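# Reproduce the reference drawing on the paper pad

## Task

Using the markers, draw a copy of the 'drawing' reference image on the paper pad. The image stands for the full sheet, and its upper edge matches the pad's long edge farthest from the robot. The scrap strip next to the pad may be used freely and is not checked.

## Robot and tools

Robot: two arms, left_arm and right_arm, each ending in a four-digit hand (index, middle, ring, thumb) with 16 hinge motors. right_arm has a right hand; left_arm has its mirror image. A marker has to be gripped and its tip brought down onto the pad.

Frames. Scene frame: origin at table-top height midway between the arms, +z up, +x out over the table, left_arm on the +y side. The bases sit at about left (-0.016, +0.461, 0), turned very slightly about z, and right (+0.049, -0.377, 0). The pad's far long edge, the top of the picture, is therefore at larger x. Fixed cameras and the table use the scene frame. Reported hand positions, quaternions, velocities and Hand targets use each arm's own base frame. Every offset you send uses the axes of that arm's current Hand target. Hand point axes: +z runs along straight fingers toward the tips; +y points out of the palm; +x runs across the palm away from the thumb on the right hand and toward the thumb on the left hand. A rigid mast near the wrist on the palm side can strike objects.

A row is 48 numbers, each between -1 and 1, always covering both arms in this order: left dx, dy, dz, rx, ry, rz; 16 left hand goals; left current_limit; left speed; then the same 24 for the right arm. The six pose numbers are an offset, not a pose. They count from the Hand target as it stood when the action began, in that target's own axes. 1.0 equals 0.6 m of travel or 180 degrees. rx, ry, rz together form a single rotation vector. All six at 0 re-commands the present Hand target. Repeating an offset in a later action moves the hand further.

The hand numbers are absolute goal angles, scaled between each hinge's two stops. Their order is index_abd, index_mcp, index_pip, index_dip, middle_abd, middle_mcp, middle_pip, middle_dip, ring_abd, ring_mcp, ring_pip, ring_dip, thumb_cmc, thumb_axl, thumb_mcp, thumb_ipl. Straight values: _abd 0.00, _mcp -0.75, _pip -0.58, _dip -0.70, thumb_cmc -0.71, thumb_axl -0.68, thumb_mcp -0.23, thumb_ipl -0.17. Moving toward +1 bends the fingers toward the palm and swings the thumb round in front of the palm. A 0 sent here is a real goal, not a hold. To leave a hand unchanged, copy back its hand_goal, hand_current_limit and hand_speed.

current_limit scales from 0 mA at -1 to 550 mA at +1, with a floor of 11 mA; it starts at +0.4. speed sets the goal rate at (speed+1)/2 of 8.5 rad/s; it starts at -0.6.

Tools.
- execute_actions(actions, cameras): actions is a list of actions. Each action has up to 15 rows, one per 1/30 s step; a shorter action repeats its last row. Every row's offset counts from that action's start pose. Images come back when actions is empty or when cameras names them; ["all"] returns every camera.
- move(target, speed, blend, stop_force, zero, blocking, cameras): target is one 48-number row or a list of up to 15 rows. Every row in the list is an offset from the same starting Hand targets, not a chain of steps. speed is in m/s, 0.002 to 3.6, default 0.25. blend is in metres and rounds corners. stop_force is in N, 3 to 120, one value for both arms; it ends an arm's path when the wrist sensor feels that much push. zero (default true) re-zeroes the sensors first. blocking=false cannot be combined with stop_force. Paths run straight, do not avoid obstacles, and last at most 10 s. Avoid paths passing close to an arm's own base.
- wait(seconds 0 to 10), stop(), zoom_image(camera, region [x0,y0,x1,y1] in pixels, at most 504 by 504), show_instructions(), zero_wrist_force(arm), finished_scene(scene=1).

Cameras: cam_high, cam_above, cam_left_wrist, cam_right_wrist, each 896x504.

Results. Each result gives every arm's end_effector_position (m), end_effector_quat_wxyz, velocities, Hand target (the last commanded pose after clipping, from which the next offsets count), Joint positions and torques, and Wrist force/torque (N, N m, in the hand's axes). Per motor it gives hand_goal, hand_measured, hand_current_ma and hand_state: moving, goal, blocked or overload. A move adds a 'move:' line such as done, off_target, moving, held or fault, plus limits (paced = pose clipped, held = steps withheld). A hand often stops short of its Hand target. Waiting does not close that gap; send the remaining distance as a further offset.

Cautions. Orientation is clipped to within 32 degrees of the measured orientation on each step. The arms are stiff: aiming even slightly beyond firm contact, such as pressing a pen into the table, can trigger a fault stop. A stop comes at about 150 N of outside force or at the joint torque limits (wrist joints 25.4 N m). After a stop the arm is braked for 10 s and new hand numbers are lost. Press gently, slowly and with stop_force, and leave it out when lifting off. Keep the hands from bumping or gripping each other. A motor held at 495 mA or more for 5 s shuts down, so grip with a moderate current. Motor heat builds from holding loads or reaching far; MOTOR HOT appears at 70 °C and the brakes lock at 85 °C. Do not drop markers or let anything fall from the table, which fails the task, and avoid fast hits.

Each tool is called after "Call:" in YAML: its name, and indented under it one key for each argument.

Reference images:

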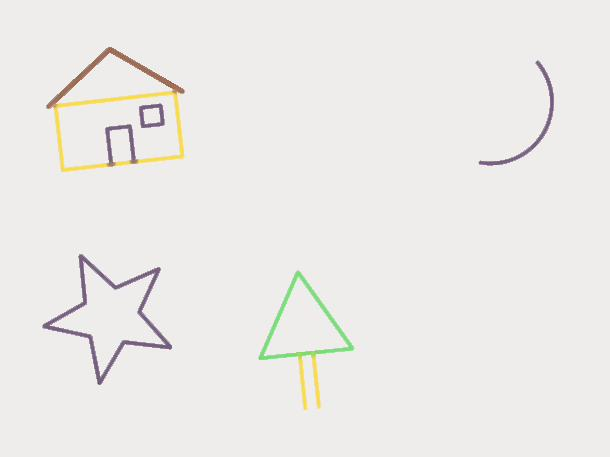

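## Session

Call:
execute_actions:
  actions: []

Call:
show_instructions:

Scene clock: 0.00 s.
left_arm: end_effector_position=(+0.2922, -0.1809, +0.3432) hand_goal=(+0.000, -0.754, -0.576, -0.696, +0.000, -0.754, -0.576, -0.696, +0.000, -0.754, -0.576, -0.696, -0.714, -0.678, -0.226, -0.168) hand_measured=(+0.000, -0.754, -0.576, -0.696, +0.000, -0.754, -0.576, -0.696, +0.000, -0.754, -0.576, -0.696, -0.714, -0.678, -0.226, -0.168) hand_current_ma=(+0, +0, +0, +0, +0, +0, +0, +0, +0, +0, +0, +0, +0, +0, +0, +0) hand_state=(goal, goal, goal, goal, goal, goal, goal, goal, goal, goal, goal, goal, goal, goal, goal, goal) hand_current_limit=0.40 hand_speed=-0.60 end_effector_quat_wxyz=(-0.031, -0.532, +0.844, +0.062) | right_arm: end_effector_position=(+0.5815, +0.4888, +0.2685) hand_goal=(+0.000, -0.754, -0.576, -0.696, +0.000, -0.754, -0.576, -0.696, +0.000, -0.754, -0.576, -0.696, -0.714, -0.678, -0.226, -0.168) hand_measured=(+0.000, -0.754, -0.576, -0.696, +0.000, -0.754, -0.576, -0.696, +0.000, -0.754, -0.576, -0.696, -0.714, -0.678, -0.226, -0.168) hand_current_ma=(+0, +0, +0, +0, +0, +0, +0, +0, +0, +0, +0, +0, +0, +0, +0, +0) hand_state=(goal, goal, goal, goal, goal, goal, goal, goal, goal, goal, goal, goal, goal, goal, goal, goal) hand_current_limit=0.40 hand_speed=-0.60 end_effector_quat_wxyz=(-0.155, +0.387, +0.621, +0.664)
Joint positions: left_arm=[2.953 -1.446 -1.726 -1.671 1.618 -2.887] | right_arm=[0.337 -0.825 1.838 -4.042 -0.668 0.698]
Joint velocities: within noise
Joint torques (N m): no reading
Wrist force (N): no reading
Wrist torque (N m): no reading
Wrist force, peak (N): no reading
Hand target: left_arm +0.2922, -0.1809, +0.3432; -0.031, -0.532, +0.844, +0.062 | right_arm +0.5815, +0.4888, +0.2685; -0.155, +0.387, +0.621, +0.664

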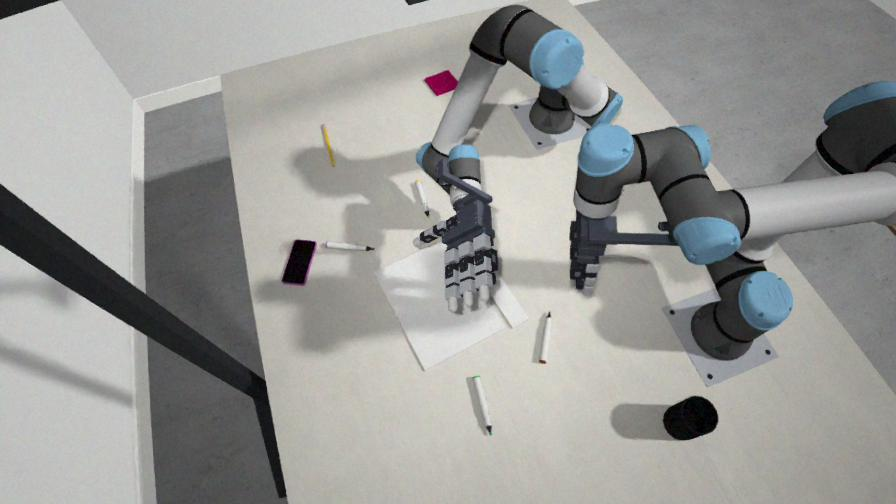

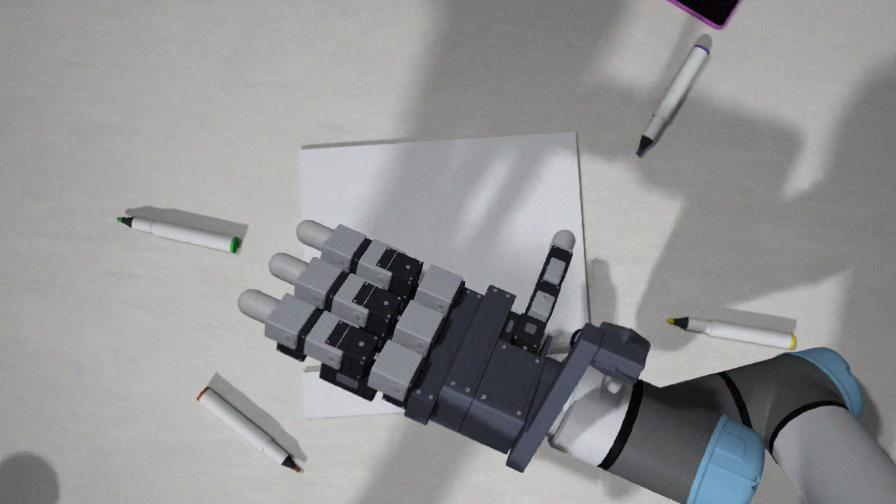

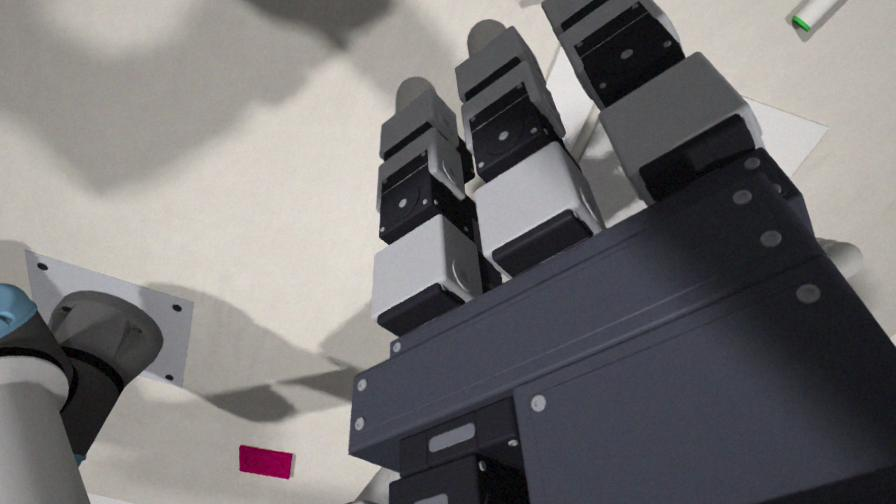

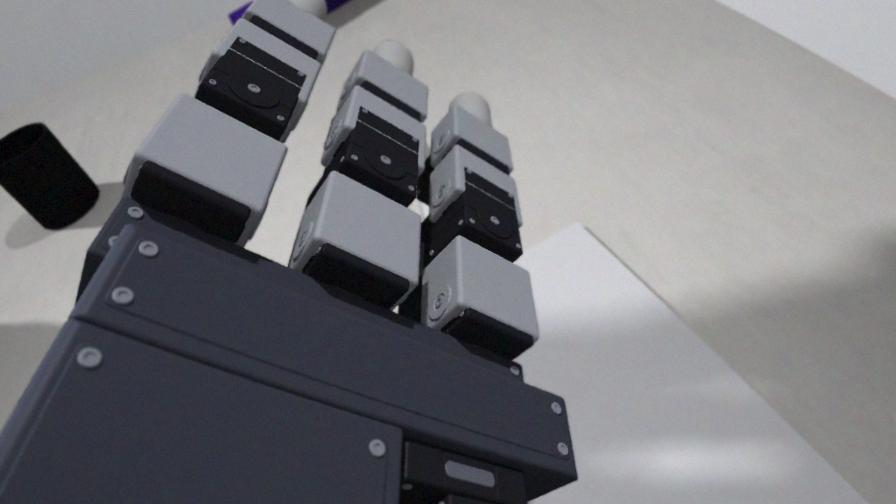

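Reference images for this scene: drawing.

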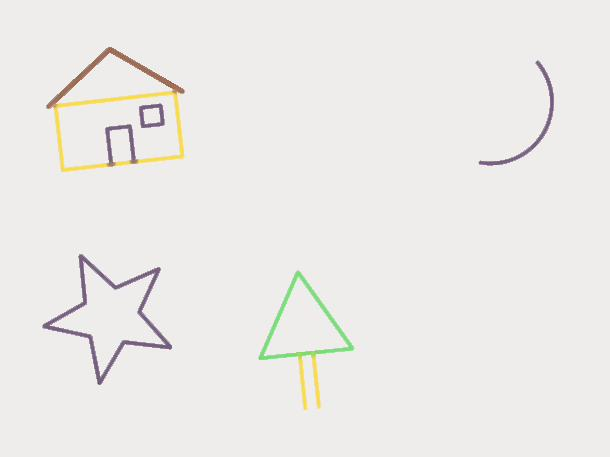

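Call:
zoom_image:
  camera: "cam_above"
  region: [600, 20, 820, 370]

Call:
zoom_image:
  camera: "cam_above"
  region: [90, 180, 330, 490]

Call:
zoom_image:
  camera: "cam_high"
  region: [270, 150, 570, 450]

Scaled by 1.440 from the camera's 896x504 image, which has a finer 1280x720 frame.

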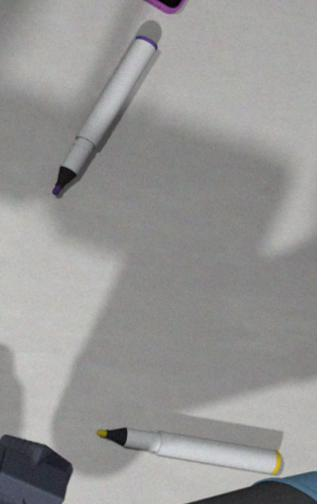

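Scaled by 1.626 from the camera's 896x504 image, which has a finer 1280x720 frame.

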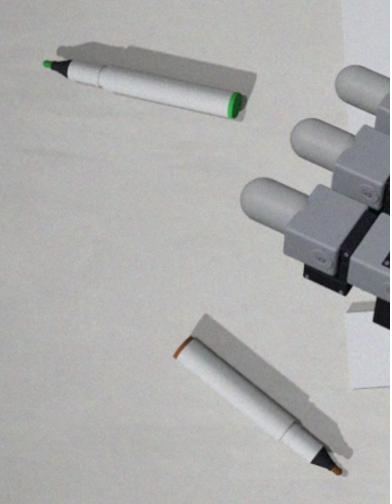

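Scaled by 1.680 from the camera's 896x504 image, which has a finer 1280x720 frame.

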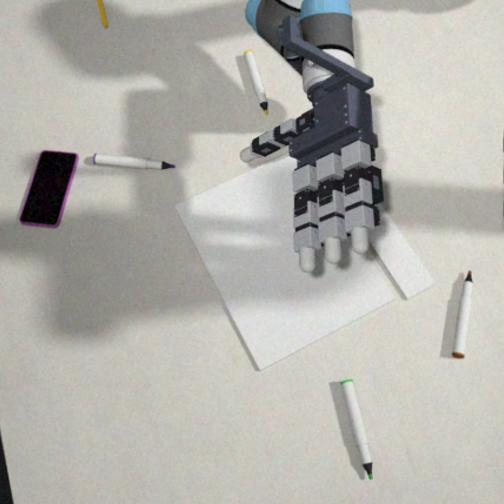

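Call:
move:
  target: [0,0,0,0,0,0, 0,-0.754,-0.576,-0.696, 0,-0.754,-0.576,-0.696, 0,-0.754,-0.576,-0.696, -0.714,-0.678,-0.226,-0.168, 0.4,-0.6, -0.2685,-0.1070,-0.5483,-0.580,0.027,0.731, 0,-0.516,0.853,-0.554, 0,-0.516,0.853,-0.554, 0,0.068,0.883,0.174, 0.671,-0.677,-0.337,0.049, 0.4,-0.6]
  speed: 0.35
  cameras: ["all"]

Scene clock: 23.97 s.
left_arm: end_effector_position=(+0.2922, -0.1809, +0.3432) hand_goal=(+0.000, -0.754, -0.576, -0.696, +0.000, -0.754, -0.576, -0.696, +0.000, -0.754, -0.576, -0.696, -0.714, -0.678, -0.226, -0.168) hand_measured=(+0.000, -0.754, -0.576, -0.696, +0.000, -0.754, -0.576, -0.696, +0.000, -0.754, -0.576, -0.696, -0.714, -0.678, -0.224, -0.168) hand_current_ma=(+0, +1, -1, +0, +0, +1, -1, +0, +0, +1, -1, +0, +0, +1, +4, +0) hand_state=(goal, goal, goal, goal, goal, goal, goal, goal, goal, goal, goal, goal, goal, goal, goal, goal) hand_current_limit=0.40 hand_speed=-0.60 end_effector_quat_wxyz=(-0.031, -0.532, +0.844, +0.062) | right_arm: end_effector_position=(+0.5369, +0.1456, +0.1325) hand_goal=(+0.000, -0.516, +0.852, -0.554, +0.000, -0.516, +0.852, -0.554, +0.000, +0.068, +0.882, +0.174, +0.670, -0.678, -0.338, +0.048) hand_measured=(+0.000, -0.514, +0.850, -0.556, +0.000, -0.514, +0.850, -0.558, +0.000, +0.068, +0.880, +0.172, +0.666, -0.678, -0.336, +0.046) hand_current_ma=(+0, +2, -1, -2, +0, +1, -1, -2, +0, +0, -1, -1, -2, +0, +1, -1) hand_state=(goal, goal, goal, goal, goal, goal, goal, goal, goal, goal, goal, goal, goal, goal, goal, goal) hand_current_limit=0.40 hand_speed=-0.60 end_effector_quat_wxyz=(-0.312, +0.601, -0.651, +0.343)
Joint positions: left_arm=[2.953 -1.446 -1.726 -1.671 1.618 -2.887] | right_arm=[0.006 -1.301 2.258 -3.49 -1.648 3.189]
Joint torques (N m): left_arm=[0.6 18.73 22.03 1.77 0.3 0.13] | right_arm=[-8.45 -39.24 -21.4 -1.52 1.63 2.09]
Wrist force (N): left_arm=[-0.1 0.3 -0.1] | right_arm=[1.1 1.4 0.4]
Wrist torque (N m): left_arm=[0.03 0.01 -0.01] | right_arm=[0.23 -0.09 0.24]
Wrist force, peak (N): left_arm=[0.0 0.5 0.0] | right_arm=[1.9 1.6 0.5]
Hand target: left_arm +0.2922, -0.1809, +0.3432; -0.031, -0.532, +0.844, +0.062 | right_arm +0.5369, +0.1456, +0.1325; -0.312, +0.601, -0.651, +0.343
Off the commanded pose: left_arm 0.000 m, 0 deg | right_arm 0.000 m, 0 deg.
move: done
camera_calibration:
cam_right_wrist: T_world_to_cam=[[-0.253408, 0.845986, -0.46914, 0.112602], [-0.205826, 0.426712, 0.880655, -0.1112], [0.945209, 0.319726, 0.065994, -0.438489], [0, 0, 0, 1]] pos_world=[0.42011, 0.0923867, 0.179693]

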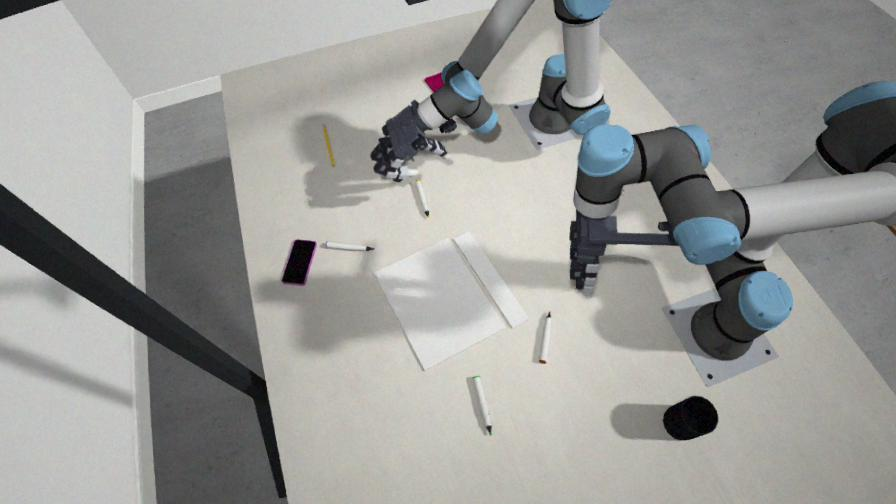

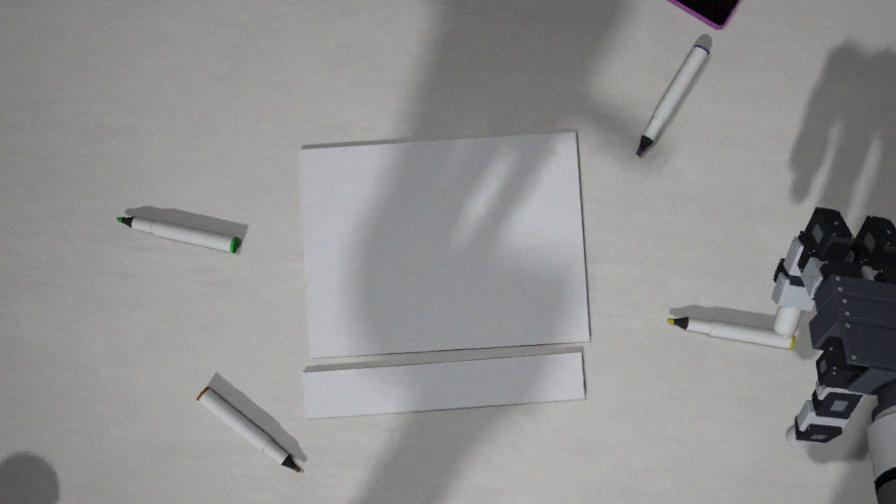

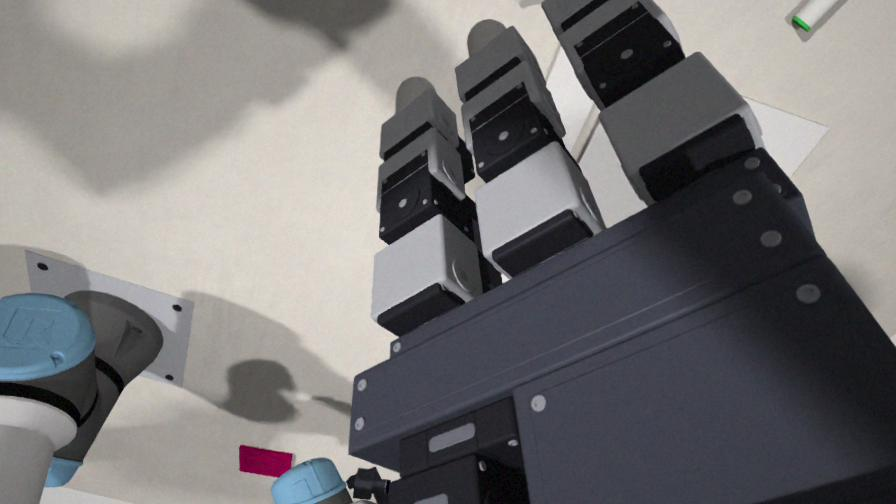

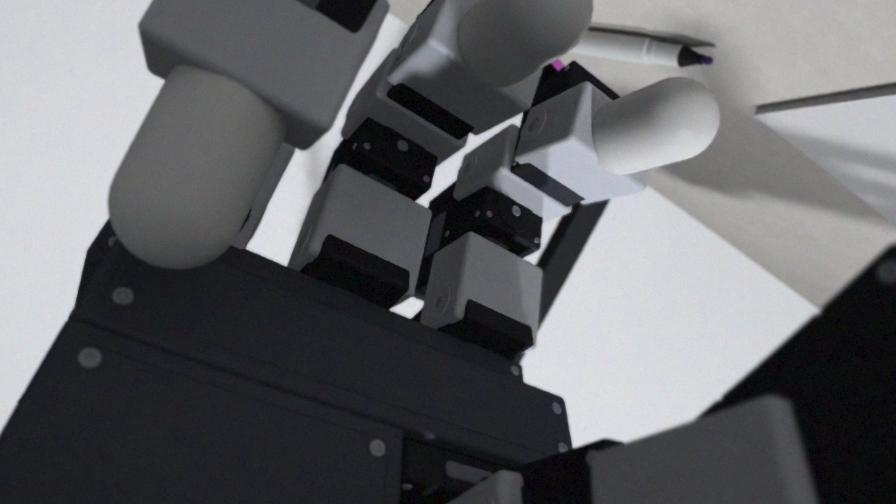

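Call:
zoom_image:
  camera: "cam_above"
  region: [650, 180, 896, 480]

Call:
zoom_image:
  camera: "cam_high"
  region: [340, 60, 520, 260]

Call:
zoom_image:
  camera: "cam_above"
  region: [280, 110, 610, 430]

Scaled by 1.680 from the camera's 896x504 image, which has a finer 1280x720 frame.

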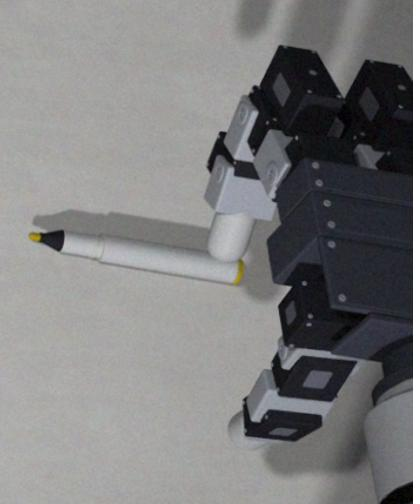

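Scaled by 2.520 from the camera's 896x504 image, which has a finer 1280x720 frame.

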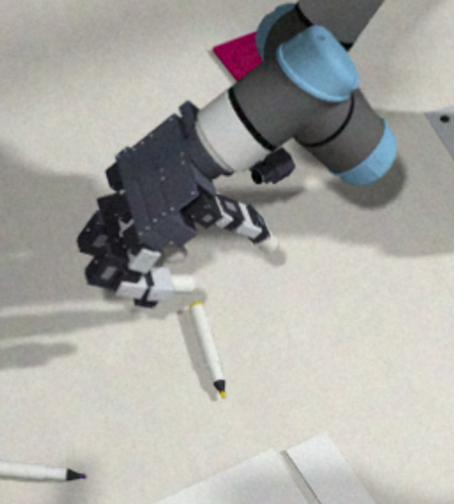

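Scaled by 1.527 from the camera's 896x504 image, which has a finer 1280x720 frame.

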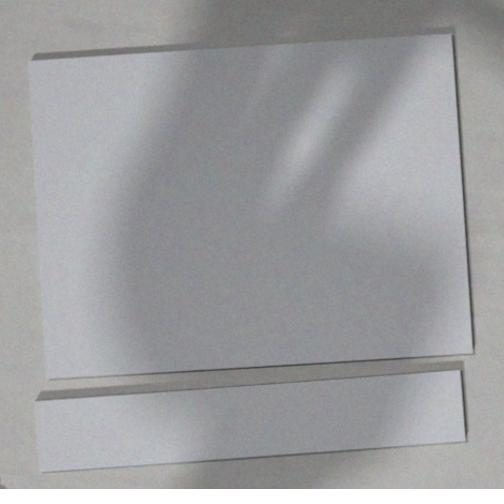

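Call:
move:
  target: [0,0,0,0,0,0, 0,-0.754,-0.576,-0.696, 0,-0.754,-0.576,-0.696, 0,-0.754,-0.576,-0.696, -0.714,-0.678,-0.226,-0.168, 0.4,-0.6, 0,0.1502,0.1255,0,0,0, 0,-0.516,0.853,-0.554, 0,-0.516,0.853,-0.554, 0,0.068,0.883,0.174, 0.671,-0.677,-0.337,0.049, 0.4,-0.6]
  speed: 0.08
  stop_force: 8
  cameras: ["cam_high", "cam_above", "cam_right_wrist"]

Scene clock: 28.80 s.
left_arm: end_effector_position=(+0.2922, -0.1809, +0.3432) hand_goal=(+0.000, -0.754, -0.576, -0.696, +0.000, -0.754, -0.576, -0.696, +0.000, -0.754, -0.576, -0.696, -0.714, -0.678, -0.226, -0.168) hand_measured=(+0.000, -0.754, -0.576, -0.696, +0.000, -0.754, -0.576, -0.696, +0.000, -0.754, -0.576, -0.696, -0.714, -0.678, -0.224, -0.168) hand_current_ma=(+0, +1, -1, +0, +0, +1, -1, +0, +0, +1, -1, +0, +0, +1, +4, +0) hand_state=(goal, goal, goal, goal, goal, goal, goal, goal, goal, goal, goal, goal, goal, goal, goal, goal) hand_current_limit=0.40 hand_speed=-0.60 end_effector_quat_wxyz=(-0.031, -0.532, +0.844, +0.062) | right_arm: end_effector_position=(+0.5472, +0.1441, +0.0155) hand_goal=(+0.000, -0.516, +0.852, -0.554, +0.000, -0.516, +0.852, -0.554, +0.000, +0.068, +0.882, +0.174, +0.670, -0.678, -0.338, +0.048) hand_measured=(+0.000, -0.514, +0.850, -0.556, +0.000, -0.514, +0.850, -0.558, +0.000, +0.068, +0.880, +0.172, +0.666, -0.678, -0.336, +0.046) hand_current_ma=(+0, +2, -1, -2, +0, +1, -1, -2, +0, +0, -1, -1, -2, +0, +1, -1) hand_state=(goal, goal, goal, goal, goal, goal, goal, goal, goal, goal, goal, goal, goal, goal, goal, goal) hand_current_limit=0.40 hand_speed=-0.60 end_effector_quat_wxyz=(-0.312, +0.601, -0.651, +0.343)
Joint positions: left_arm=[2.953 -1.446 -1.726 -1.671 1.618 -2.887] | right_arm=[0.002 -0.965 2.259 -3.827 -1.645 3.187]
Joint torques (N m): left_arm=[-0.4 18.17 22.24 2.06 0.38 -0.01] | right_arm=[-4.61 -23.86 -15.66 -5.31 1.49 -2.23]
Wrist force (N): left_arm=[0.4 0.1 0.0] | right_arm=[1.3 1.6 0.7]
Wrist torque (N m): left_arm=[0.01 -0.06 0.02] | right_arm=[0.21 -0.14 0.44]
Wrist force, peak (N): left_arm=[0.1 0.5 -0.3] | right_arm=[1.8 1.7 0.8]
Hand target: left_arm +0.2922, -0.1809, +0.3432; -0.031, -0.532, +0.844, +0.062 | right_arm +0.5472, +0.1441, +0.0155; -0.312, +0.601, -0.651, +0.343
Off the commanded pose: left_arm 0.000 m, 0 deg | right_arm 0.000 m, 0 deg.
move: done
camera_calibration:
cam_right_wrist: T_world_to_cam=[[-0.253482, 0.846116, -0.468865, 0.0616416], [-0.205535, 0.426519, 0.880816, -0.00561005], [0.945252, 0.31964, 0.0657918, -0.440028], [0, 0, 0, 1]] pos_world=[0.43041, 0.0908873, 0.0627932]
Images, in order (width x height): cam_high 896x504, cam_above 896x504, cam_right_wrist 896x504.

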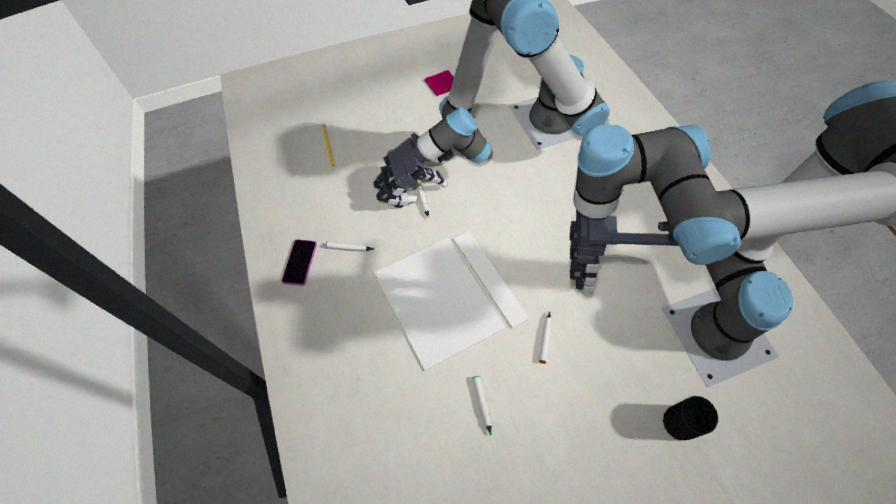

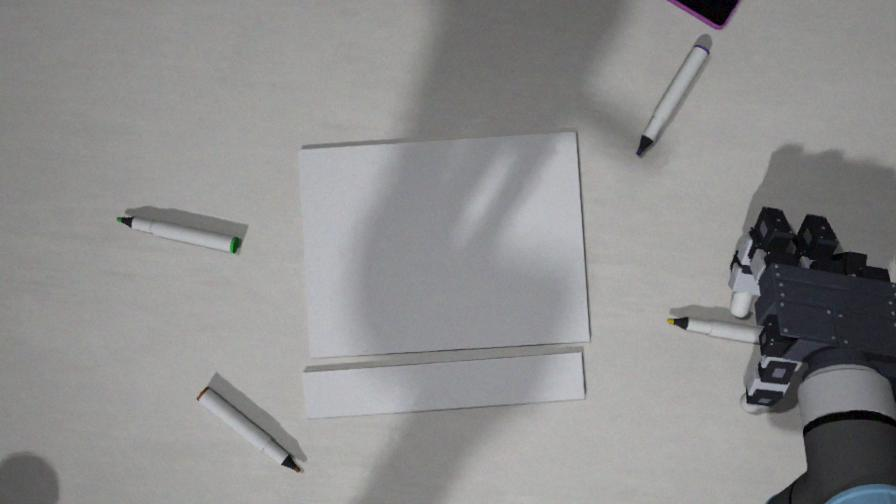

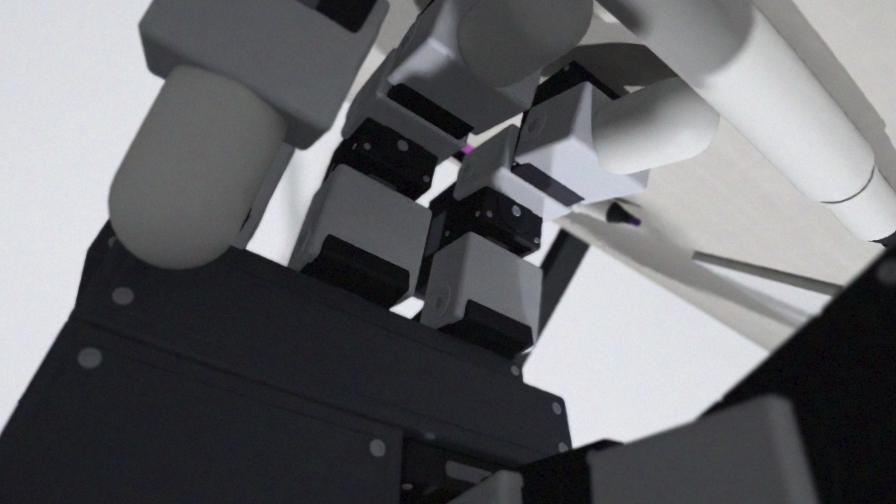

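Call:
zoom_image:
  camera: "cam_right_wrist"
  region: [400, 0, 896, 300]

Call:
zoom_image:
  camera: "cam_above"
  region: [650, 220, 850, 430]

Scaled by 1.016 from the camera's 896x504 image, which has a finer 1280x720 frame.

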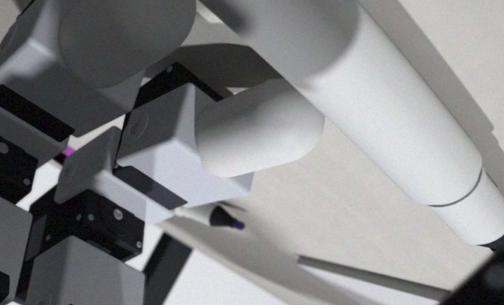

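Scaled by 2.400 from the camera's 896x504 image, which has a finer 1280x720 frame.

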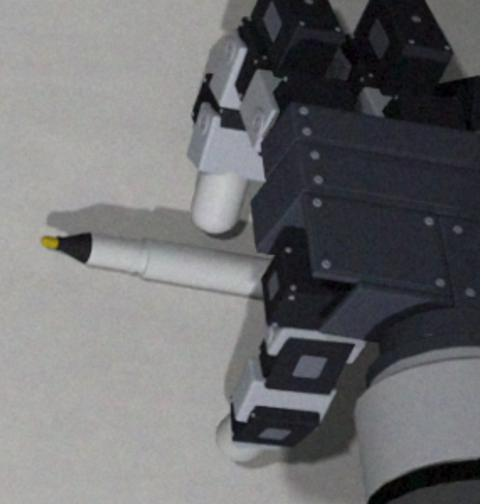

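Call:
move:
  target: [0,0,0,0,0,0, 0,-0.754,-0.576,-0.696, 0,-0.754,-0.576,-0.696, 0,-0.754,-0.576,-0.696, -0.714,-0.678,-0.226,-0.168, 0.4,-0.6, 0,0.0062,-0.0089,0,0,0, 0,-0.516,0.853,-0.554, 0,-0.516,0.853,-0.554, 0,0.068,0.883,0.174, 0.671,-0.677,-0.337,0.049, 0.4,-0.6]
  speed: 0.05

Call:
execute_actions:
  actions:
    - [[0,0,0,0,0,0, 0,-0.754,-0.576,-0.696, 0,-0.754,-0.576,-0.696, 0,-0.754,-0.576,-0.696, -0.714,-0.678,-0.226,-0.168, 0.4,-0.6, 0,0,0,0,0,0, 0,-0.516,0.853,-0.554, 0,-0.516,0.853,-0.554, 0,0.068,0.883,0.174, 0.671,-0.677,-0.090,0.319, 0.4,-0.8]]
  cameras: ["cam_high", "cam_above", "cam_right_wrist"]

Scene clock: 31.10 s.
left_arm: end_effector_position=(+0.2922, -0.1809, +0.3432) hand_goal=(+0.000, -0.754, -0.576, -0.696, +0.000, -0.754, -0.576, -0.696, +0.000, -0.754, -0.576, -0.696, -0.714, -0.678, -0.226, -0.168) hand_measured=(+0.000, -0.754, -0.576, -0.696, +0.000, -0.754, -0.576, -0.696, +0.000, -0.754, -0.576, -0.696, -0.714, -0.678, -0.224, -0.168) hand_current_ma=(+0, +1, -1, +0, +0, +1, -1, +0, +0, +1, -1, +0, +0, +1, +4, +0) hand_state=(goal, goal, goal, goal, goal, goal, goal, goal, goal, goal, goal, goal, goal, goal, goal, goal) hand_current_limit=0.40 hand_speed=-0.60 end_effector_quat_wxyz=(-0.031, -0.532, +0.844, +0.062) | right_arm: end_effector_position=(+0.5409, +0.1446, +0.0155) hand_goal=(+0.000, -0.516, +0.852, -0.554, +0.000, -0.516, +0.852, -0.554, +0.000, +0.068, +0.882, +0.174, +0.670, -0.678, -0.338, +0.048) hand_measured=(+0.000, -0.514, +0.850, -0.556, +0.000, -0.514, +0.850, -0.558, +0.000, +0.068, +0.880, +0.172, +0.666, -0.678, -0.336, +0.046) hand_current_ma=(+0, +2, -1, -2, +0, +1, -1, -2, +0, +0, -1, -1, -2, +0, +1, -1) hand_state=(goal, goal, goal, goal, goal, goal, goal, goal, goal, goal, goal, goal, goal, goal, goal, goal) hand_current_limit=0.40 hand_speed=-0.60 end_effector_quat_wxyz=(-0.312, +0.601, -0.651, +0.343)
Joint positions: left_arm=[2.953 -1.446 -1.726 -1.671 1.618 -2.887] | right_arm=[0.004 -0.97 2.276 -3.838 -1.646 3.187]
Joint torques (N m): left_arm=[0.18 18.32 23.01 2.13 0.24 0.17] | right_arm=[7.17 -44.8 0.6 -5.36 -1.98 2.24]
Wrist force (N): left_arm=[0.1 0.1 -0.2] | right_arm=[1.6 1.4 0.6]
Wrist torque (N m): left_arm=[0.03 -0.02 0.00] | right_arm=[0.21 -0.17 0.39]
Wrist force, peak (N): left_arm=[0.1 0.6 -0.1] | right_arm=[1.5 1.7 1.0]
Hand target: left_arm +0.2922, -0.1809, +0.3432; -0.031, -0.532, +0.844, +0.062 | right_arm +0.5408, +0.1446, +0.0155; -0.312, +0.601, -0.651, +0.343
Off the commanded pose: left_arm 0.000 m, 0 deg | right_arm 0.000 m, 0 deg.
move: done

Scene clock: 31.87 s.
left_arm: end_effector_position=(+0.2922, -0.1809, +0.3432) hand_goal=(+0.000, -0.754, -0.576, -0.696, +0.000, -0.754, -0.576, -0.696, +0.000, -0.754, -0.576, -0.696, -0.714, -0.678, -0.226, -0.168) hand_measured=(+0.000, -0.754, -0.576, -0.696, +0.000, -0.754, -0.576, -0.696, +0.000, -0.754, -0.576, -0.696, -0.714, -0.678, -0.224, -0.168) hand_current_ma=(+0, +1, -1, +0, +0, +1, -1, +0, +0, +1, -1, +0, +0, +1, +4, +0) hand_state=(goal, goal, goal, goal, goal, goal, goal, goal, goal, goal, goal, goal, goal, goal, goal, goal) hand_current_limit=0.40 hand_speed=-0.60 end_effector_quat_wxyz=(-0.031, -0.532, +0.844, +0.062) | right_arm: end_effector_position=(+0.5408, +0.1446, +0.0155) hand_goal=(+0.000, -0.516, +0.852, -0.554, +0.000, -0.516, +0.852, -0.554, +0.000, +0.068, +0.882, +0.174, +0.670, -0.678, -0.090, +0.318) hand_measured=(+0.000, -0.514, +0.850, -0.556, +0.000, -0.514, +0.850, -0.558, +0.000, +0.068, +0.880, +0.172, +0.666, -0.678, -0.092, +0.316) hand_current_ma=(+0, +2, -1, -2, +0, +1, -1, -2, +0, +0, -1, -1, -2, +0, -1, -3) hand_state=(goal, goal, goal, goal, goal, goal, goal, goal, goal, goal, goal, goal, goal, goal, goal, goal) hand_current_limit=0.40 hand_speed=-0.80 end_effector_quat_wxyz=(-0.312, +0.601, -0.651, +0.343)
Joint positions: left_arm=[2.953 -1.446 -1.726 -1.671 1.618 -2.887] | right_arm=[0.004 -0.97 2.276 -3.839 -1.646 3.187]
Joint torques (N m): left_arm=[0.29 18.81 22.99 1.91 0.17 0.17] | right_arm=[8.39 -45.35 0.5 -5.3 -1.86 2.42]
Wrist force (N): left_arm=[-0.2 0.3 0.1] | right_arm=[1.5 1.3 0.8]
Wrist torque (N m): left_arm=[0.03 0.03 -0.03] | right_arm=[0.17 -0.18 0.38]
Wrist force, peak (N): left_arm=[-0.1 0.5 -0.1] | right_arm=[1.7 1.5 0.7]
Hand target: left_arm +0.2922, -0.1809, +0.3432; -0.031, -0.532, +0.844, +0.062 | right_arm +0.5408, +0.1446, +0.0155; -0.312, +0.601, -0.651, +0.343
Off the commanded pose: left_arm 0.000 m, 0 deg | right_arm 0.000 m, 0 deg.
Step readings (end_effector_position of left_arm | right_arm):
0: (+0.2922, -0.1809, +0.3432) | (+0.5409, +0.1446, +0.0155)
1: (+0.2922, -0.1809, +0.3432) | (+0.5409, +0.1446, +0.0155)
2: (+0.2922, -0.1809, +0.3432) | (+0.5408, +0.1446, +0.0155)
4: (+0.2922, -0.1809, +0.3432) | (+0.5408, +0.1446, +0.0155)
8: (+0.2922, -0.1809, +0.3432) | (+0.5408, +0.1446, +0.0155)
15: (+0.2922, -0.1809, +0.3432) | (+0.5408, +0.1446, +0.0155)
camera_calibration:
cam_right_wrist: T_world_to_cam=[[-0.253482, 0.846116, -0.468865, 0.0595709], [-0.205535, 0.426519, 0.880816, -0.00715928], [0.945252, 0.31964, 0.0657918, -0.434044], [0, 0, 0, 1]] pos_world=[0.42391, 0.0913873, 0.0627932]
Images, in order (width x height): cam_high 896x504, cam_above 896x504, cam_right_wrist 896x504.

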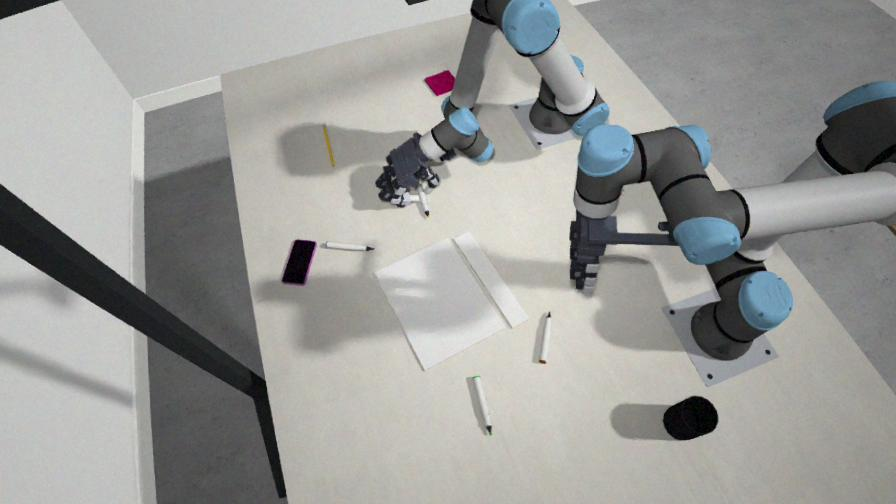

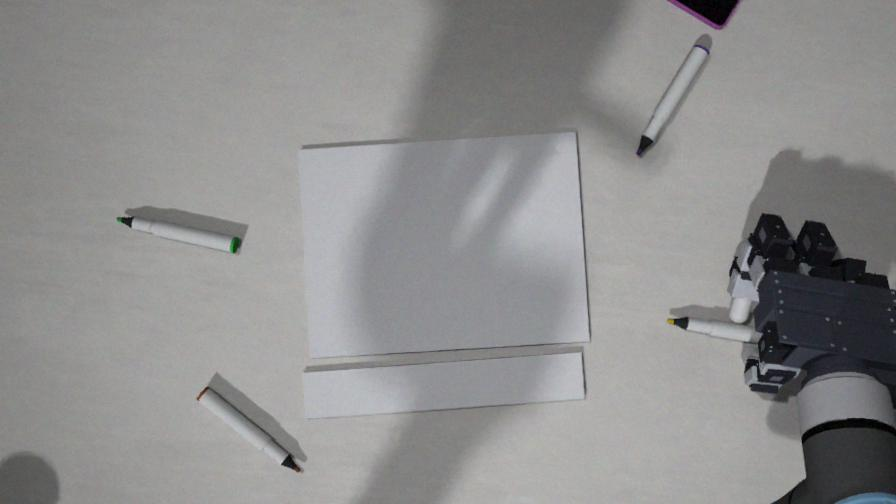

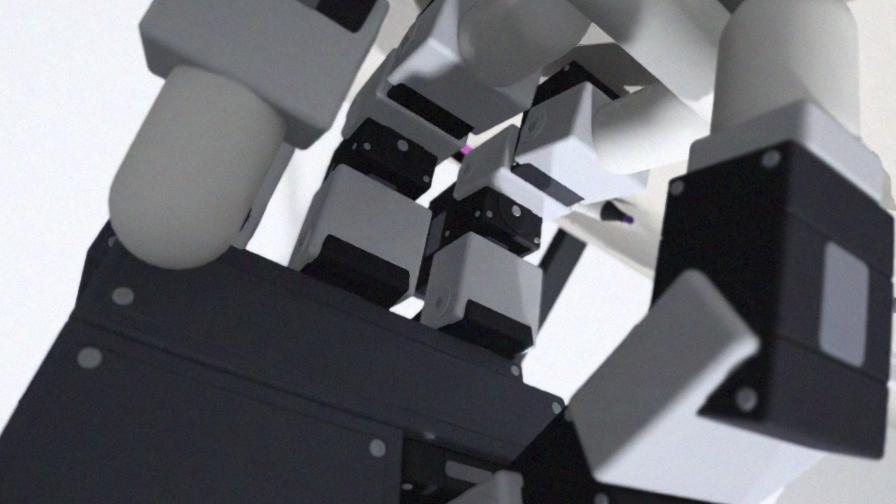

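Call:
execute_actions:
  actions:
    - [[0,0,0,0,0,0, 0,-0.754,-0.576,-0.696, 0,-0.754,-0.576,-0.696, 0,-0.754,-0.576,-0.696, -0.714,-0.678,-0.226,-0.168, 0.4,-0.6, 0,0,0,0,0,0, 0,-0.516,0.853,-0.554, 0,-0.516,0.853,-0.554, 0,0.068,0.883,0.174, 0.671,-0.677,0.12,0.40, 0.4,-0.9]]
    - [[0,0,0,0,0,0, 0,-0.754,-0.576,-0.696, 0,-0.754,-0.576,-0.696, 0,-0.754,-0.576,-0.696, -0.714,-0.678,-0.226,-0.168, 0.4,-0.6, 0,0,0,0,0,0, 0,-0.516,0.853,-0.554, 0,-0.516,0.853,-0.554, 0,0.068,0.883,0.174, 0.671,-0.677,0.12,0.40, 0.4,-0.9]]
  cameras: ["cam_high", "cam_above", "cam_right_wrist"]

Call:
zoom_image:
  camera: "cam_above"
  region: [650, 220, 850, 430]

Scene clock: 33.63 s.
left_arm: end_effector_position=(+0.2922, -0.1809, +0.3432) hand_goal=(+0.000, -0.754, -0.576, -0.696, +0.000, -0.754, -0.576, -0.696, +0.000, -0.754, -0.576, -0.696, -0.714, -0.678, -0.226, -0.168) hand_measured=(+0.000, -0.754, -0.576, -0.696, +0.000, -0.754, -0.576, -0.696, +0.000, -0.754, -0.576, -0.696, -0.714, -0.678, -0.224, -0.168) hand_current_ma=(+0, +1, -1, +0, +0, +1, -1, +0, +0, +1, -1, +0, +0, +1, +4, +0) hand_state=(goal, goal, goal, goal, goal, goal, goal, goal, goal, goal, goal, goal, goal, goal, goal, goal) hand_current_limit=0.40 hand_speed=-0.60 end_effector_quat_wxyz=(-0.031, -0.532, +0.844, +0.062) | right_arm: end_effector_position=(+0.5408, +0.1446, +0.0155) hand_goal=(+0.000, -0.516, +0.852, -0.554, +0.000, -0.516, +0.852, -0.554, +0.000, +0.068, +0.882, +0.174, +0.670, -0.678, +0.120, +0.400) hand_measured=(+0.000, -0.534, +0.846, -0.556, +0.000, -0.530, +0.842, -0.558, +0.000, +0.068, +0.880, +0.172, +0.668, -0.678, -0.056, +0.362) hand_current_ma=(+0, -27, -6, -2, +0, -18, -10, -2, +0, +0, -1, -1, -1, +0, -385, -110) hand_state=(goal, goal, goal, goal, goal, goal, goal, goal, goal, goal, goal, goal, goal, goal, blocked, blocked) hand_current_limit=0.40 hand_speed=-0.90 end_effector_quat_wxyz=(-0.312, +0.601, -0.651, +0.343)
Joint positions: left_arm=[2.953 -1.446 -1.726 -1.671 1.618 -2.887] | right_arm=[0.004 -0.97 2.276 -3.839 -1.646 3.187]
Joint torques (N m): left_arm=[-0.64 18 23.09 2.06 0.14 0.08] | right_arm=[7.66 -43.18 -1.43 -3.88 -2.05 2.08]
Wrist force (N): left_arm=[0.0 0.1 0.2] | right_arm=[1.3 -0.2 -0.8]
Wrist torque (N m): left_arm=[-0.01 0.00 0.00] | right_arm=[0.09 -0.14 0.36]
Wrist force, peak (N): left_arm=[0.4 0.5 0.1] | right_arm=[1.7 1.5 0.8]
Hand target: left_arm +0.2922, -0.1809, +0.3432; -0.031, -0.532, +0.844, +0.062 | right_arm +0.5408, +0.1446, +0.0155; -0.312, +0.601, -0.651, +0.343
Off the commanded pose: left_arm 0.000 m, 0 deg | right_arm 0.000 m, 0 deg.
Step readings (end_effector_position of left_arm | right_arm):
0: (+0.2922, -0.1809, +0.3432) | (+0.5408, +0.1446, +0.0155)
1: (+0.2922, -0.1809, +0.3432) | (+0.5408, +0.1446, +0.0155)
2: (+0.2922, -0.1809, +0.3432) | (+0.5408, +0.1446, +0.0155)
4: (+0.2922, -0.1809, +0.3432) | (+0.5408, +0.1446, +0.0155)
8: (+0.2922, -0.1809, +0.3432) | (+0.5408, +0.1446, +0.0155)
15: (+0.2922, -0.1809, +0.3432) | (+0.5408, +0.1446, +0.0155)
16: (+0.2922, -0.1809, +0.3432) | (+0.5408, +0.1446, +0.0155)
17: (+0.2922, -0.1809, +0.3432) | (+0.5408, +0.1446, +0.0155)
19: (+0.2922, -0.1809, +0.3432) | (+0.5408, +0.1446, +0.0155)
23: (+0.2922, -0.1809, +0.3432) | (+0.5408, +0.1446, +0.0155)
30: (+0.2922, -0.1809, +0.3432) | (+0.5408, +0.1446, +0.0155)
camera_calibration:
cam_right_wrist: T_world_to_cam=[[-0.253482, 0.846116, -0.468865, 0.0595963], [-0.205535, 0.426519, 0.880816, -0.00713873], [0.945252, 0.31964, 0.0657918, -0.434138], [0, 0, 0, 1]] pos_world=[0.42401, 0.0913873, 0.0627932]
Images, in order (width x height): cam_high 896x504, cam_above 896x504, cam_right_wrist 896x504.

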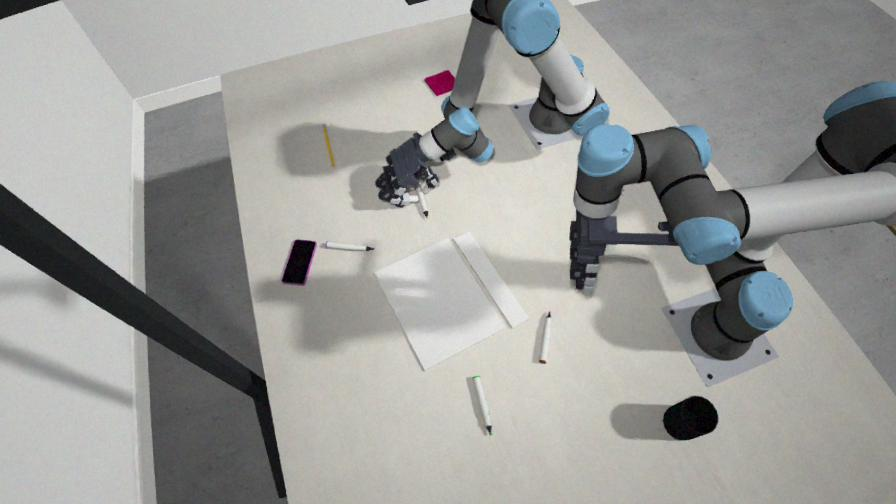

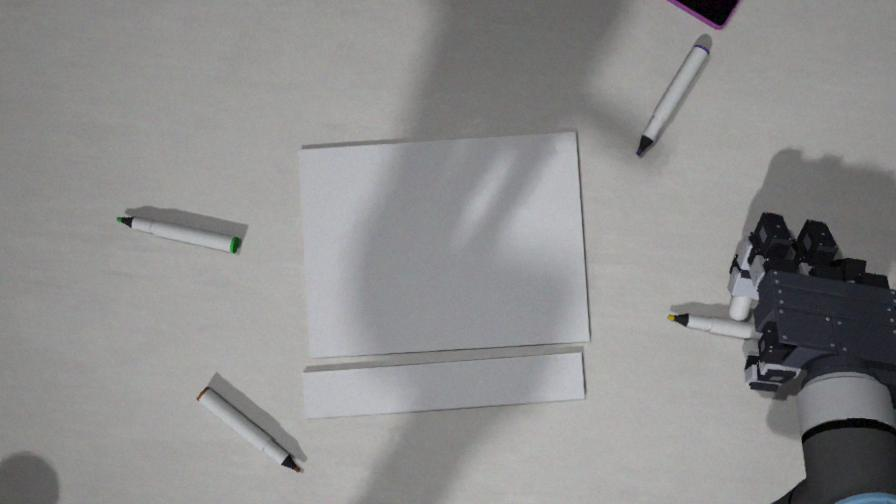

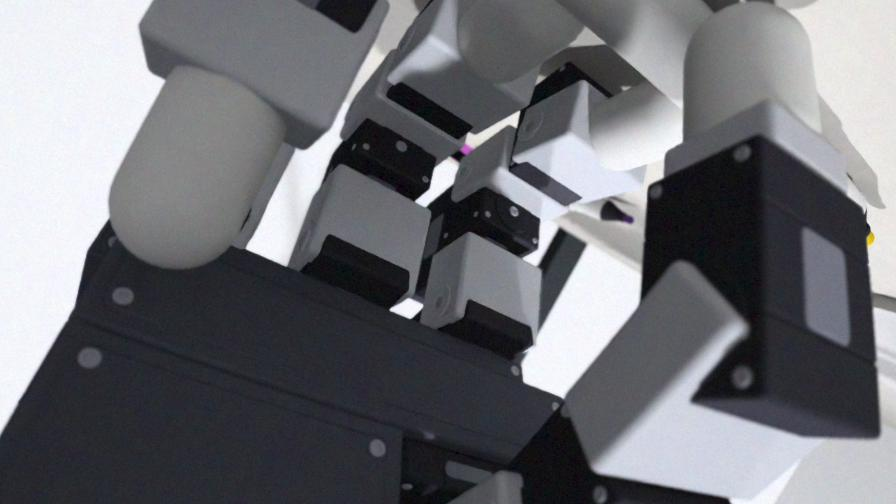

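Scaled by 2.400 from the camera's 896x504 image, which has a finer 1280x720 frame.

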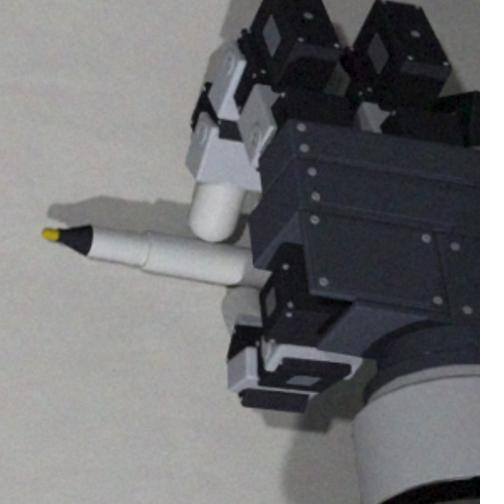

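Call:
move:
  target: [0,0,0,0,0,0, 0,-0.754,-0.576,-0.696, 0,-0.754,-0.576,-0.696, 0,-0.754,-0.576,-0.696, -0.714,-0.678,-0.226,-0.168, 0.4,-0.6, 0,-0.1365,-0.0956,0,0,0, 0,-0.516,0.853,-0.554, 0,-0.516,0.853,-0.554, 0,0.068,0.883,0.174, 0.671,-0.677,0.12,0.40, 0.4,-0.9]
  speed: 0.1
  cameras: ["cam_high", "cam_above", "cam_right_wrist"]

Scene clock: 35.80 s.
left_arm: end_effector_position=(+0.2922, -0.1809, +0.3432) hand_goal=(+0.000, -0.754, -0.576, -0.696, +0.000, -0.754, -0.576, -0.696, +0.000, -0.754, -0.576, -0.696, -0.714, -0.678, -0.226, -0.168) hand_measured=(+0.000, -0.754, -0.576, -0.696, +0.000, -0.754, -0.576, -0.696, +0.000, -0.754, -0.576, -0.696, -0.714, -0.678, -0.224, -0.168) hand_current_ma=(+0, +1, -1, +0, +0, +1, -1, +0, +0, +1, -1, +0, +0, +1, +4, +0) hand_state=(goal, goal, goal, goal, goal, goal, goal, goal, goal, goal, goal, goal, goal, goal, goal, goal) hand_current_limit=0.40 hand_speed=-0.60 end_effector_quat_wxyz=(-0.031, -0.532, +0.844, +0.062) | right_arm: end_effector_position=(+0.5404, +0.1452, +0.1154) hand_goal=(+0.000, -0.516, +0.852, -0.554, +0.000, -0.516, +0.852, -0.554, +0.000, +0.068, +0.882, +0.174, +0.670, -0.678, +0.120, +0.400) hand_measured=(+0.000, -0.542, +0.836, -0.560, +0.000, -0.534, +0.838, -0.558, +0.000, +0.068, +0.880, +0.172, +0.668, -0.678, -0.050, +0.362) hand_current_ma=(+0, -44, -19, -5, +0, -24, -15, -3, +0, +0, -1, -1, -1, +0, -385, -110) hand_state=(goal, blocked, goal, goal, goal, goal, goal, goal, goal, goal, goal, goal, goal, goal, blocked, blocked) hand_current_limit=0.40 hand_speed=-0.90 end_effector_quat_wxyz=(-0.312, +0.601, -0.651, +0.343) end_effector_velocity=(+0.000, +0.000, +0.001) end_effector_angular_velocity=(+0.001, +0.002, +0.000)
Joint positions: left_arm=[2.953 -1.446 -1.726 -1.671 1.618 -2.887] | right_arm=[0.005 -1.252 2.26 -3.54 -1.647 3.188]
Joint velocities: left_arm=[within noise] | right_arm=[0 -0.002 -0.002 0.006 0 0.001]
Joint torques (N m): left_arm=[-1.47 19.05 24.21 2.12 0.22 0.06] | right_arm=[-4.15 -39.66 -20.92 -0.95 -1.86 1.78]
Wrist force (N): left_arm=[-0.1 0.2 0.1] | right_arm=[1.4 1.5 0.4]
Wrist torque (N m): left_arm=[0.01 0.02 -0.01] | right_arm=[0.22 -0.13 0.26]
Wrist force, peak (N): left_arm=[0.0 0.5 0.0] | right_arm=[1.5 2.1 1.2]
Hand target: left_arm +0.2922, -0.1809, +0.3432; -0.031, -0.532, +0.844, +0.062 | right_arm +0.5404, +0.1452, +0.1155; -0.312, +0.601, -0.651, +0.343
Off the commanded pose: left_arm 0.000 m, 0 deg | right_arm 0.000 m, 0 deg.
move: done
camera_calibration:
cam_right_wrist: T_world_to_cam=[[-0.253438, 0.846132, -0.468861, 0.105759], [-0.205618, 0.426489, 0.880811, -0.0953435], [0.945246, 0.319638, 0.0658913, -0.440532], [0, 0, 0, 1]] pos_world=[0.42361, 0.0919874, 0.162593]
Images, in order (width x height): cam_high 896x504, cam_above 896x504, cam_right_wrist 896x504.

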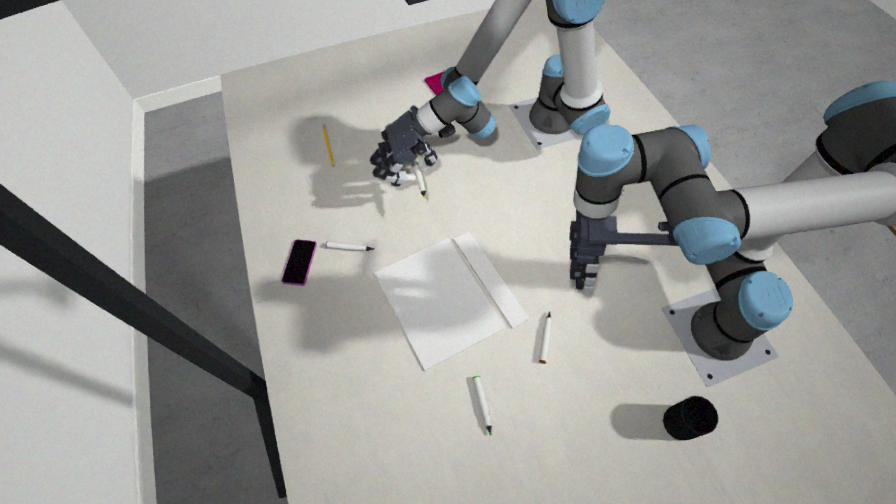

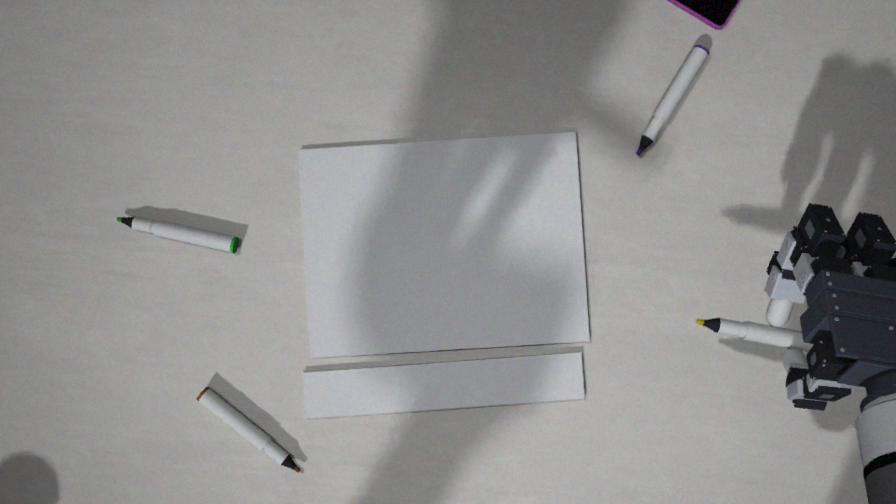

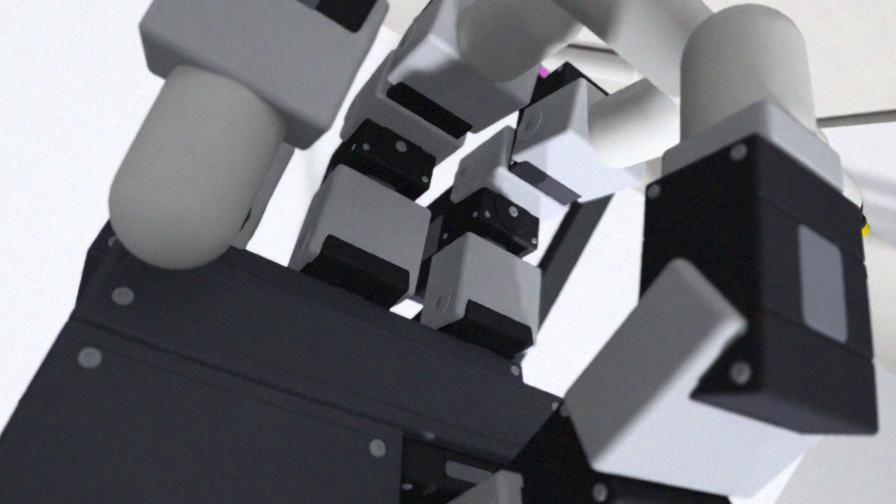

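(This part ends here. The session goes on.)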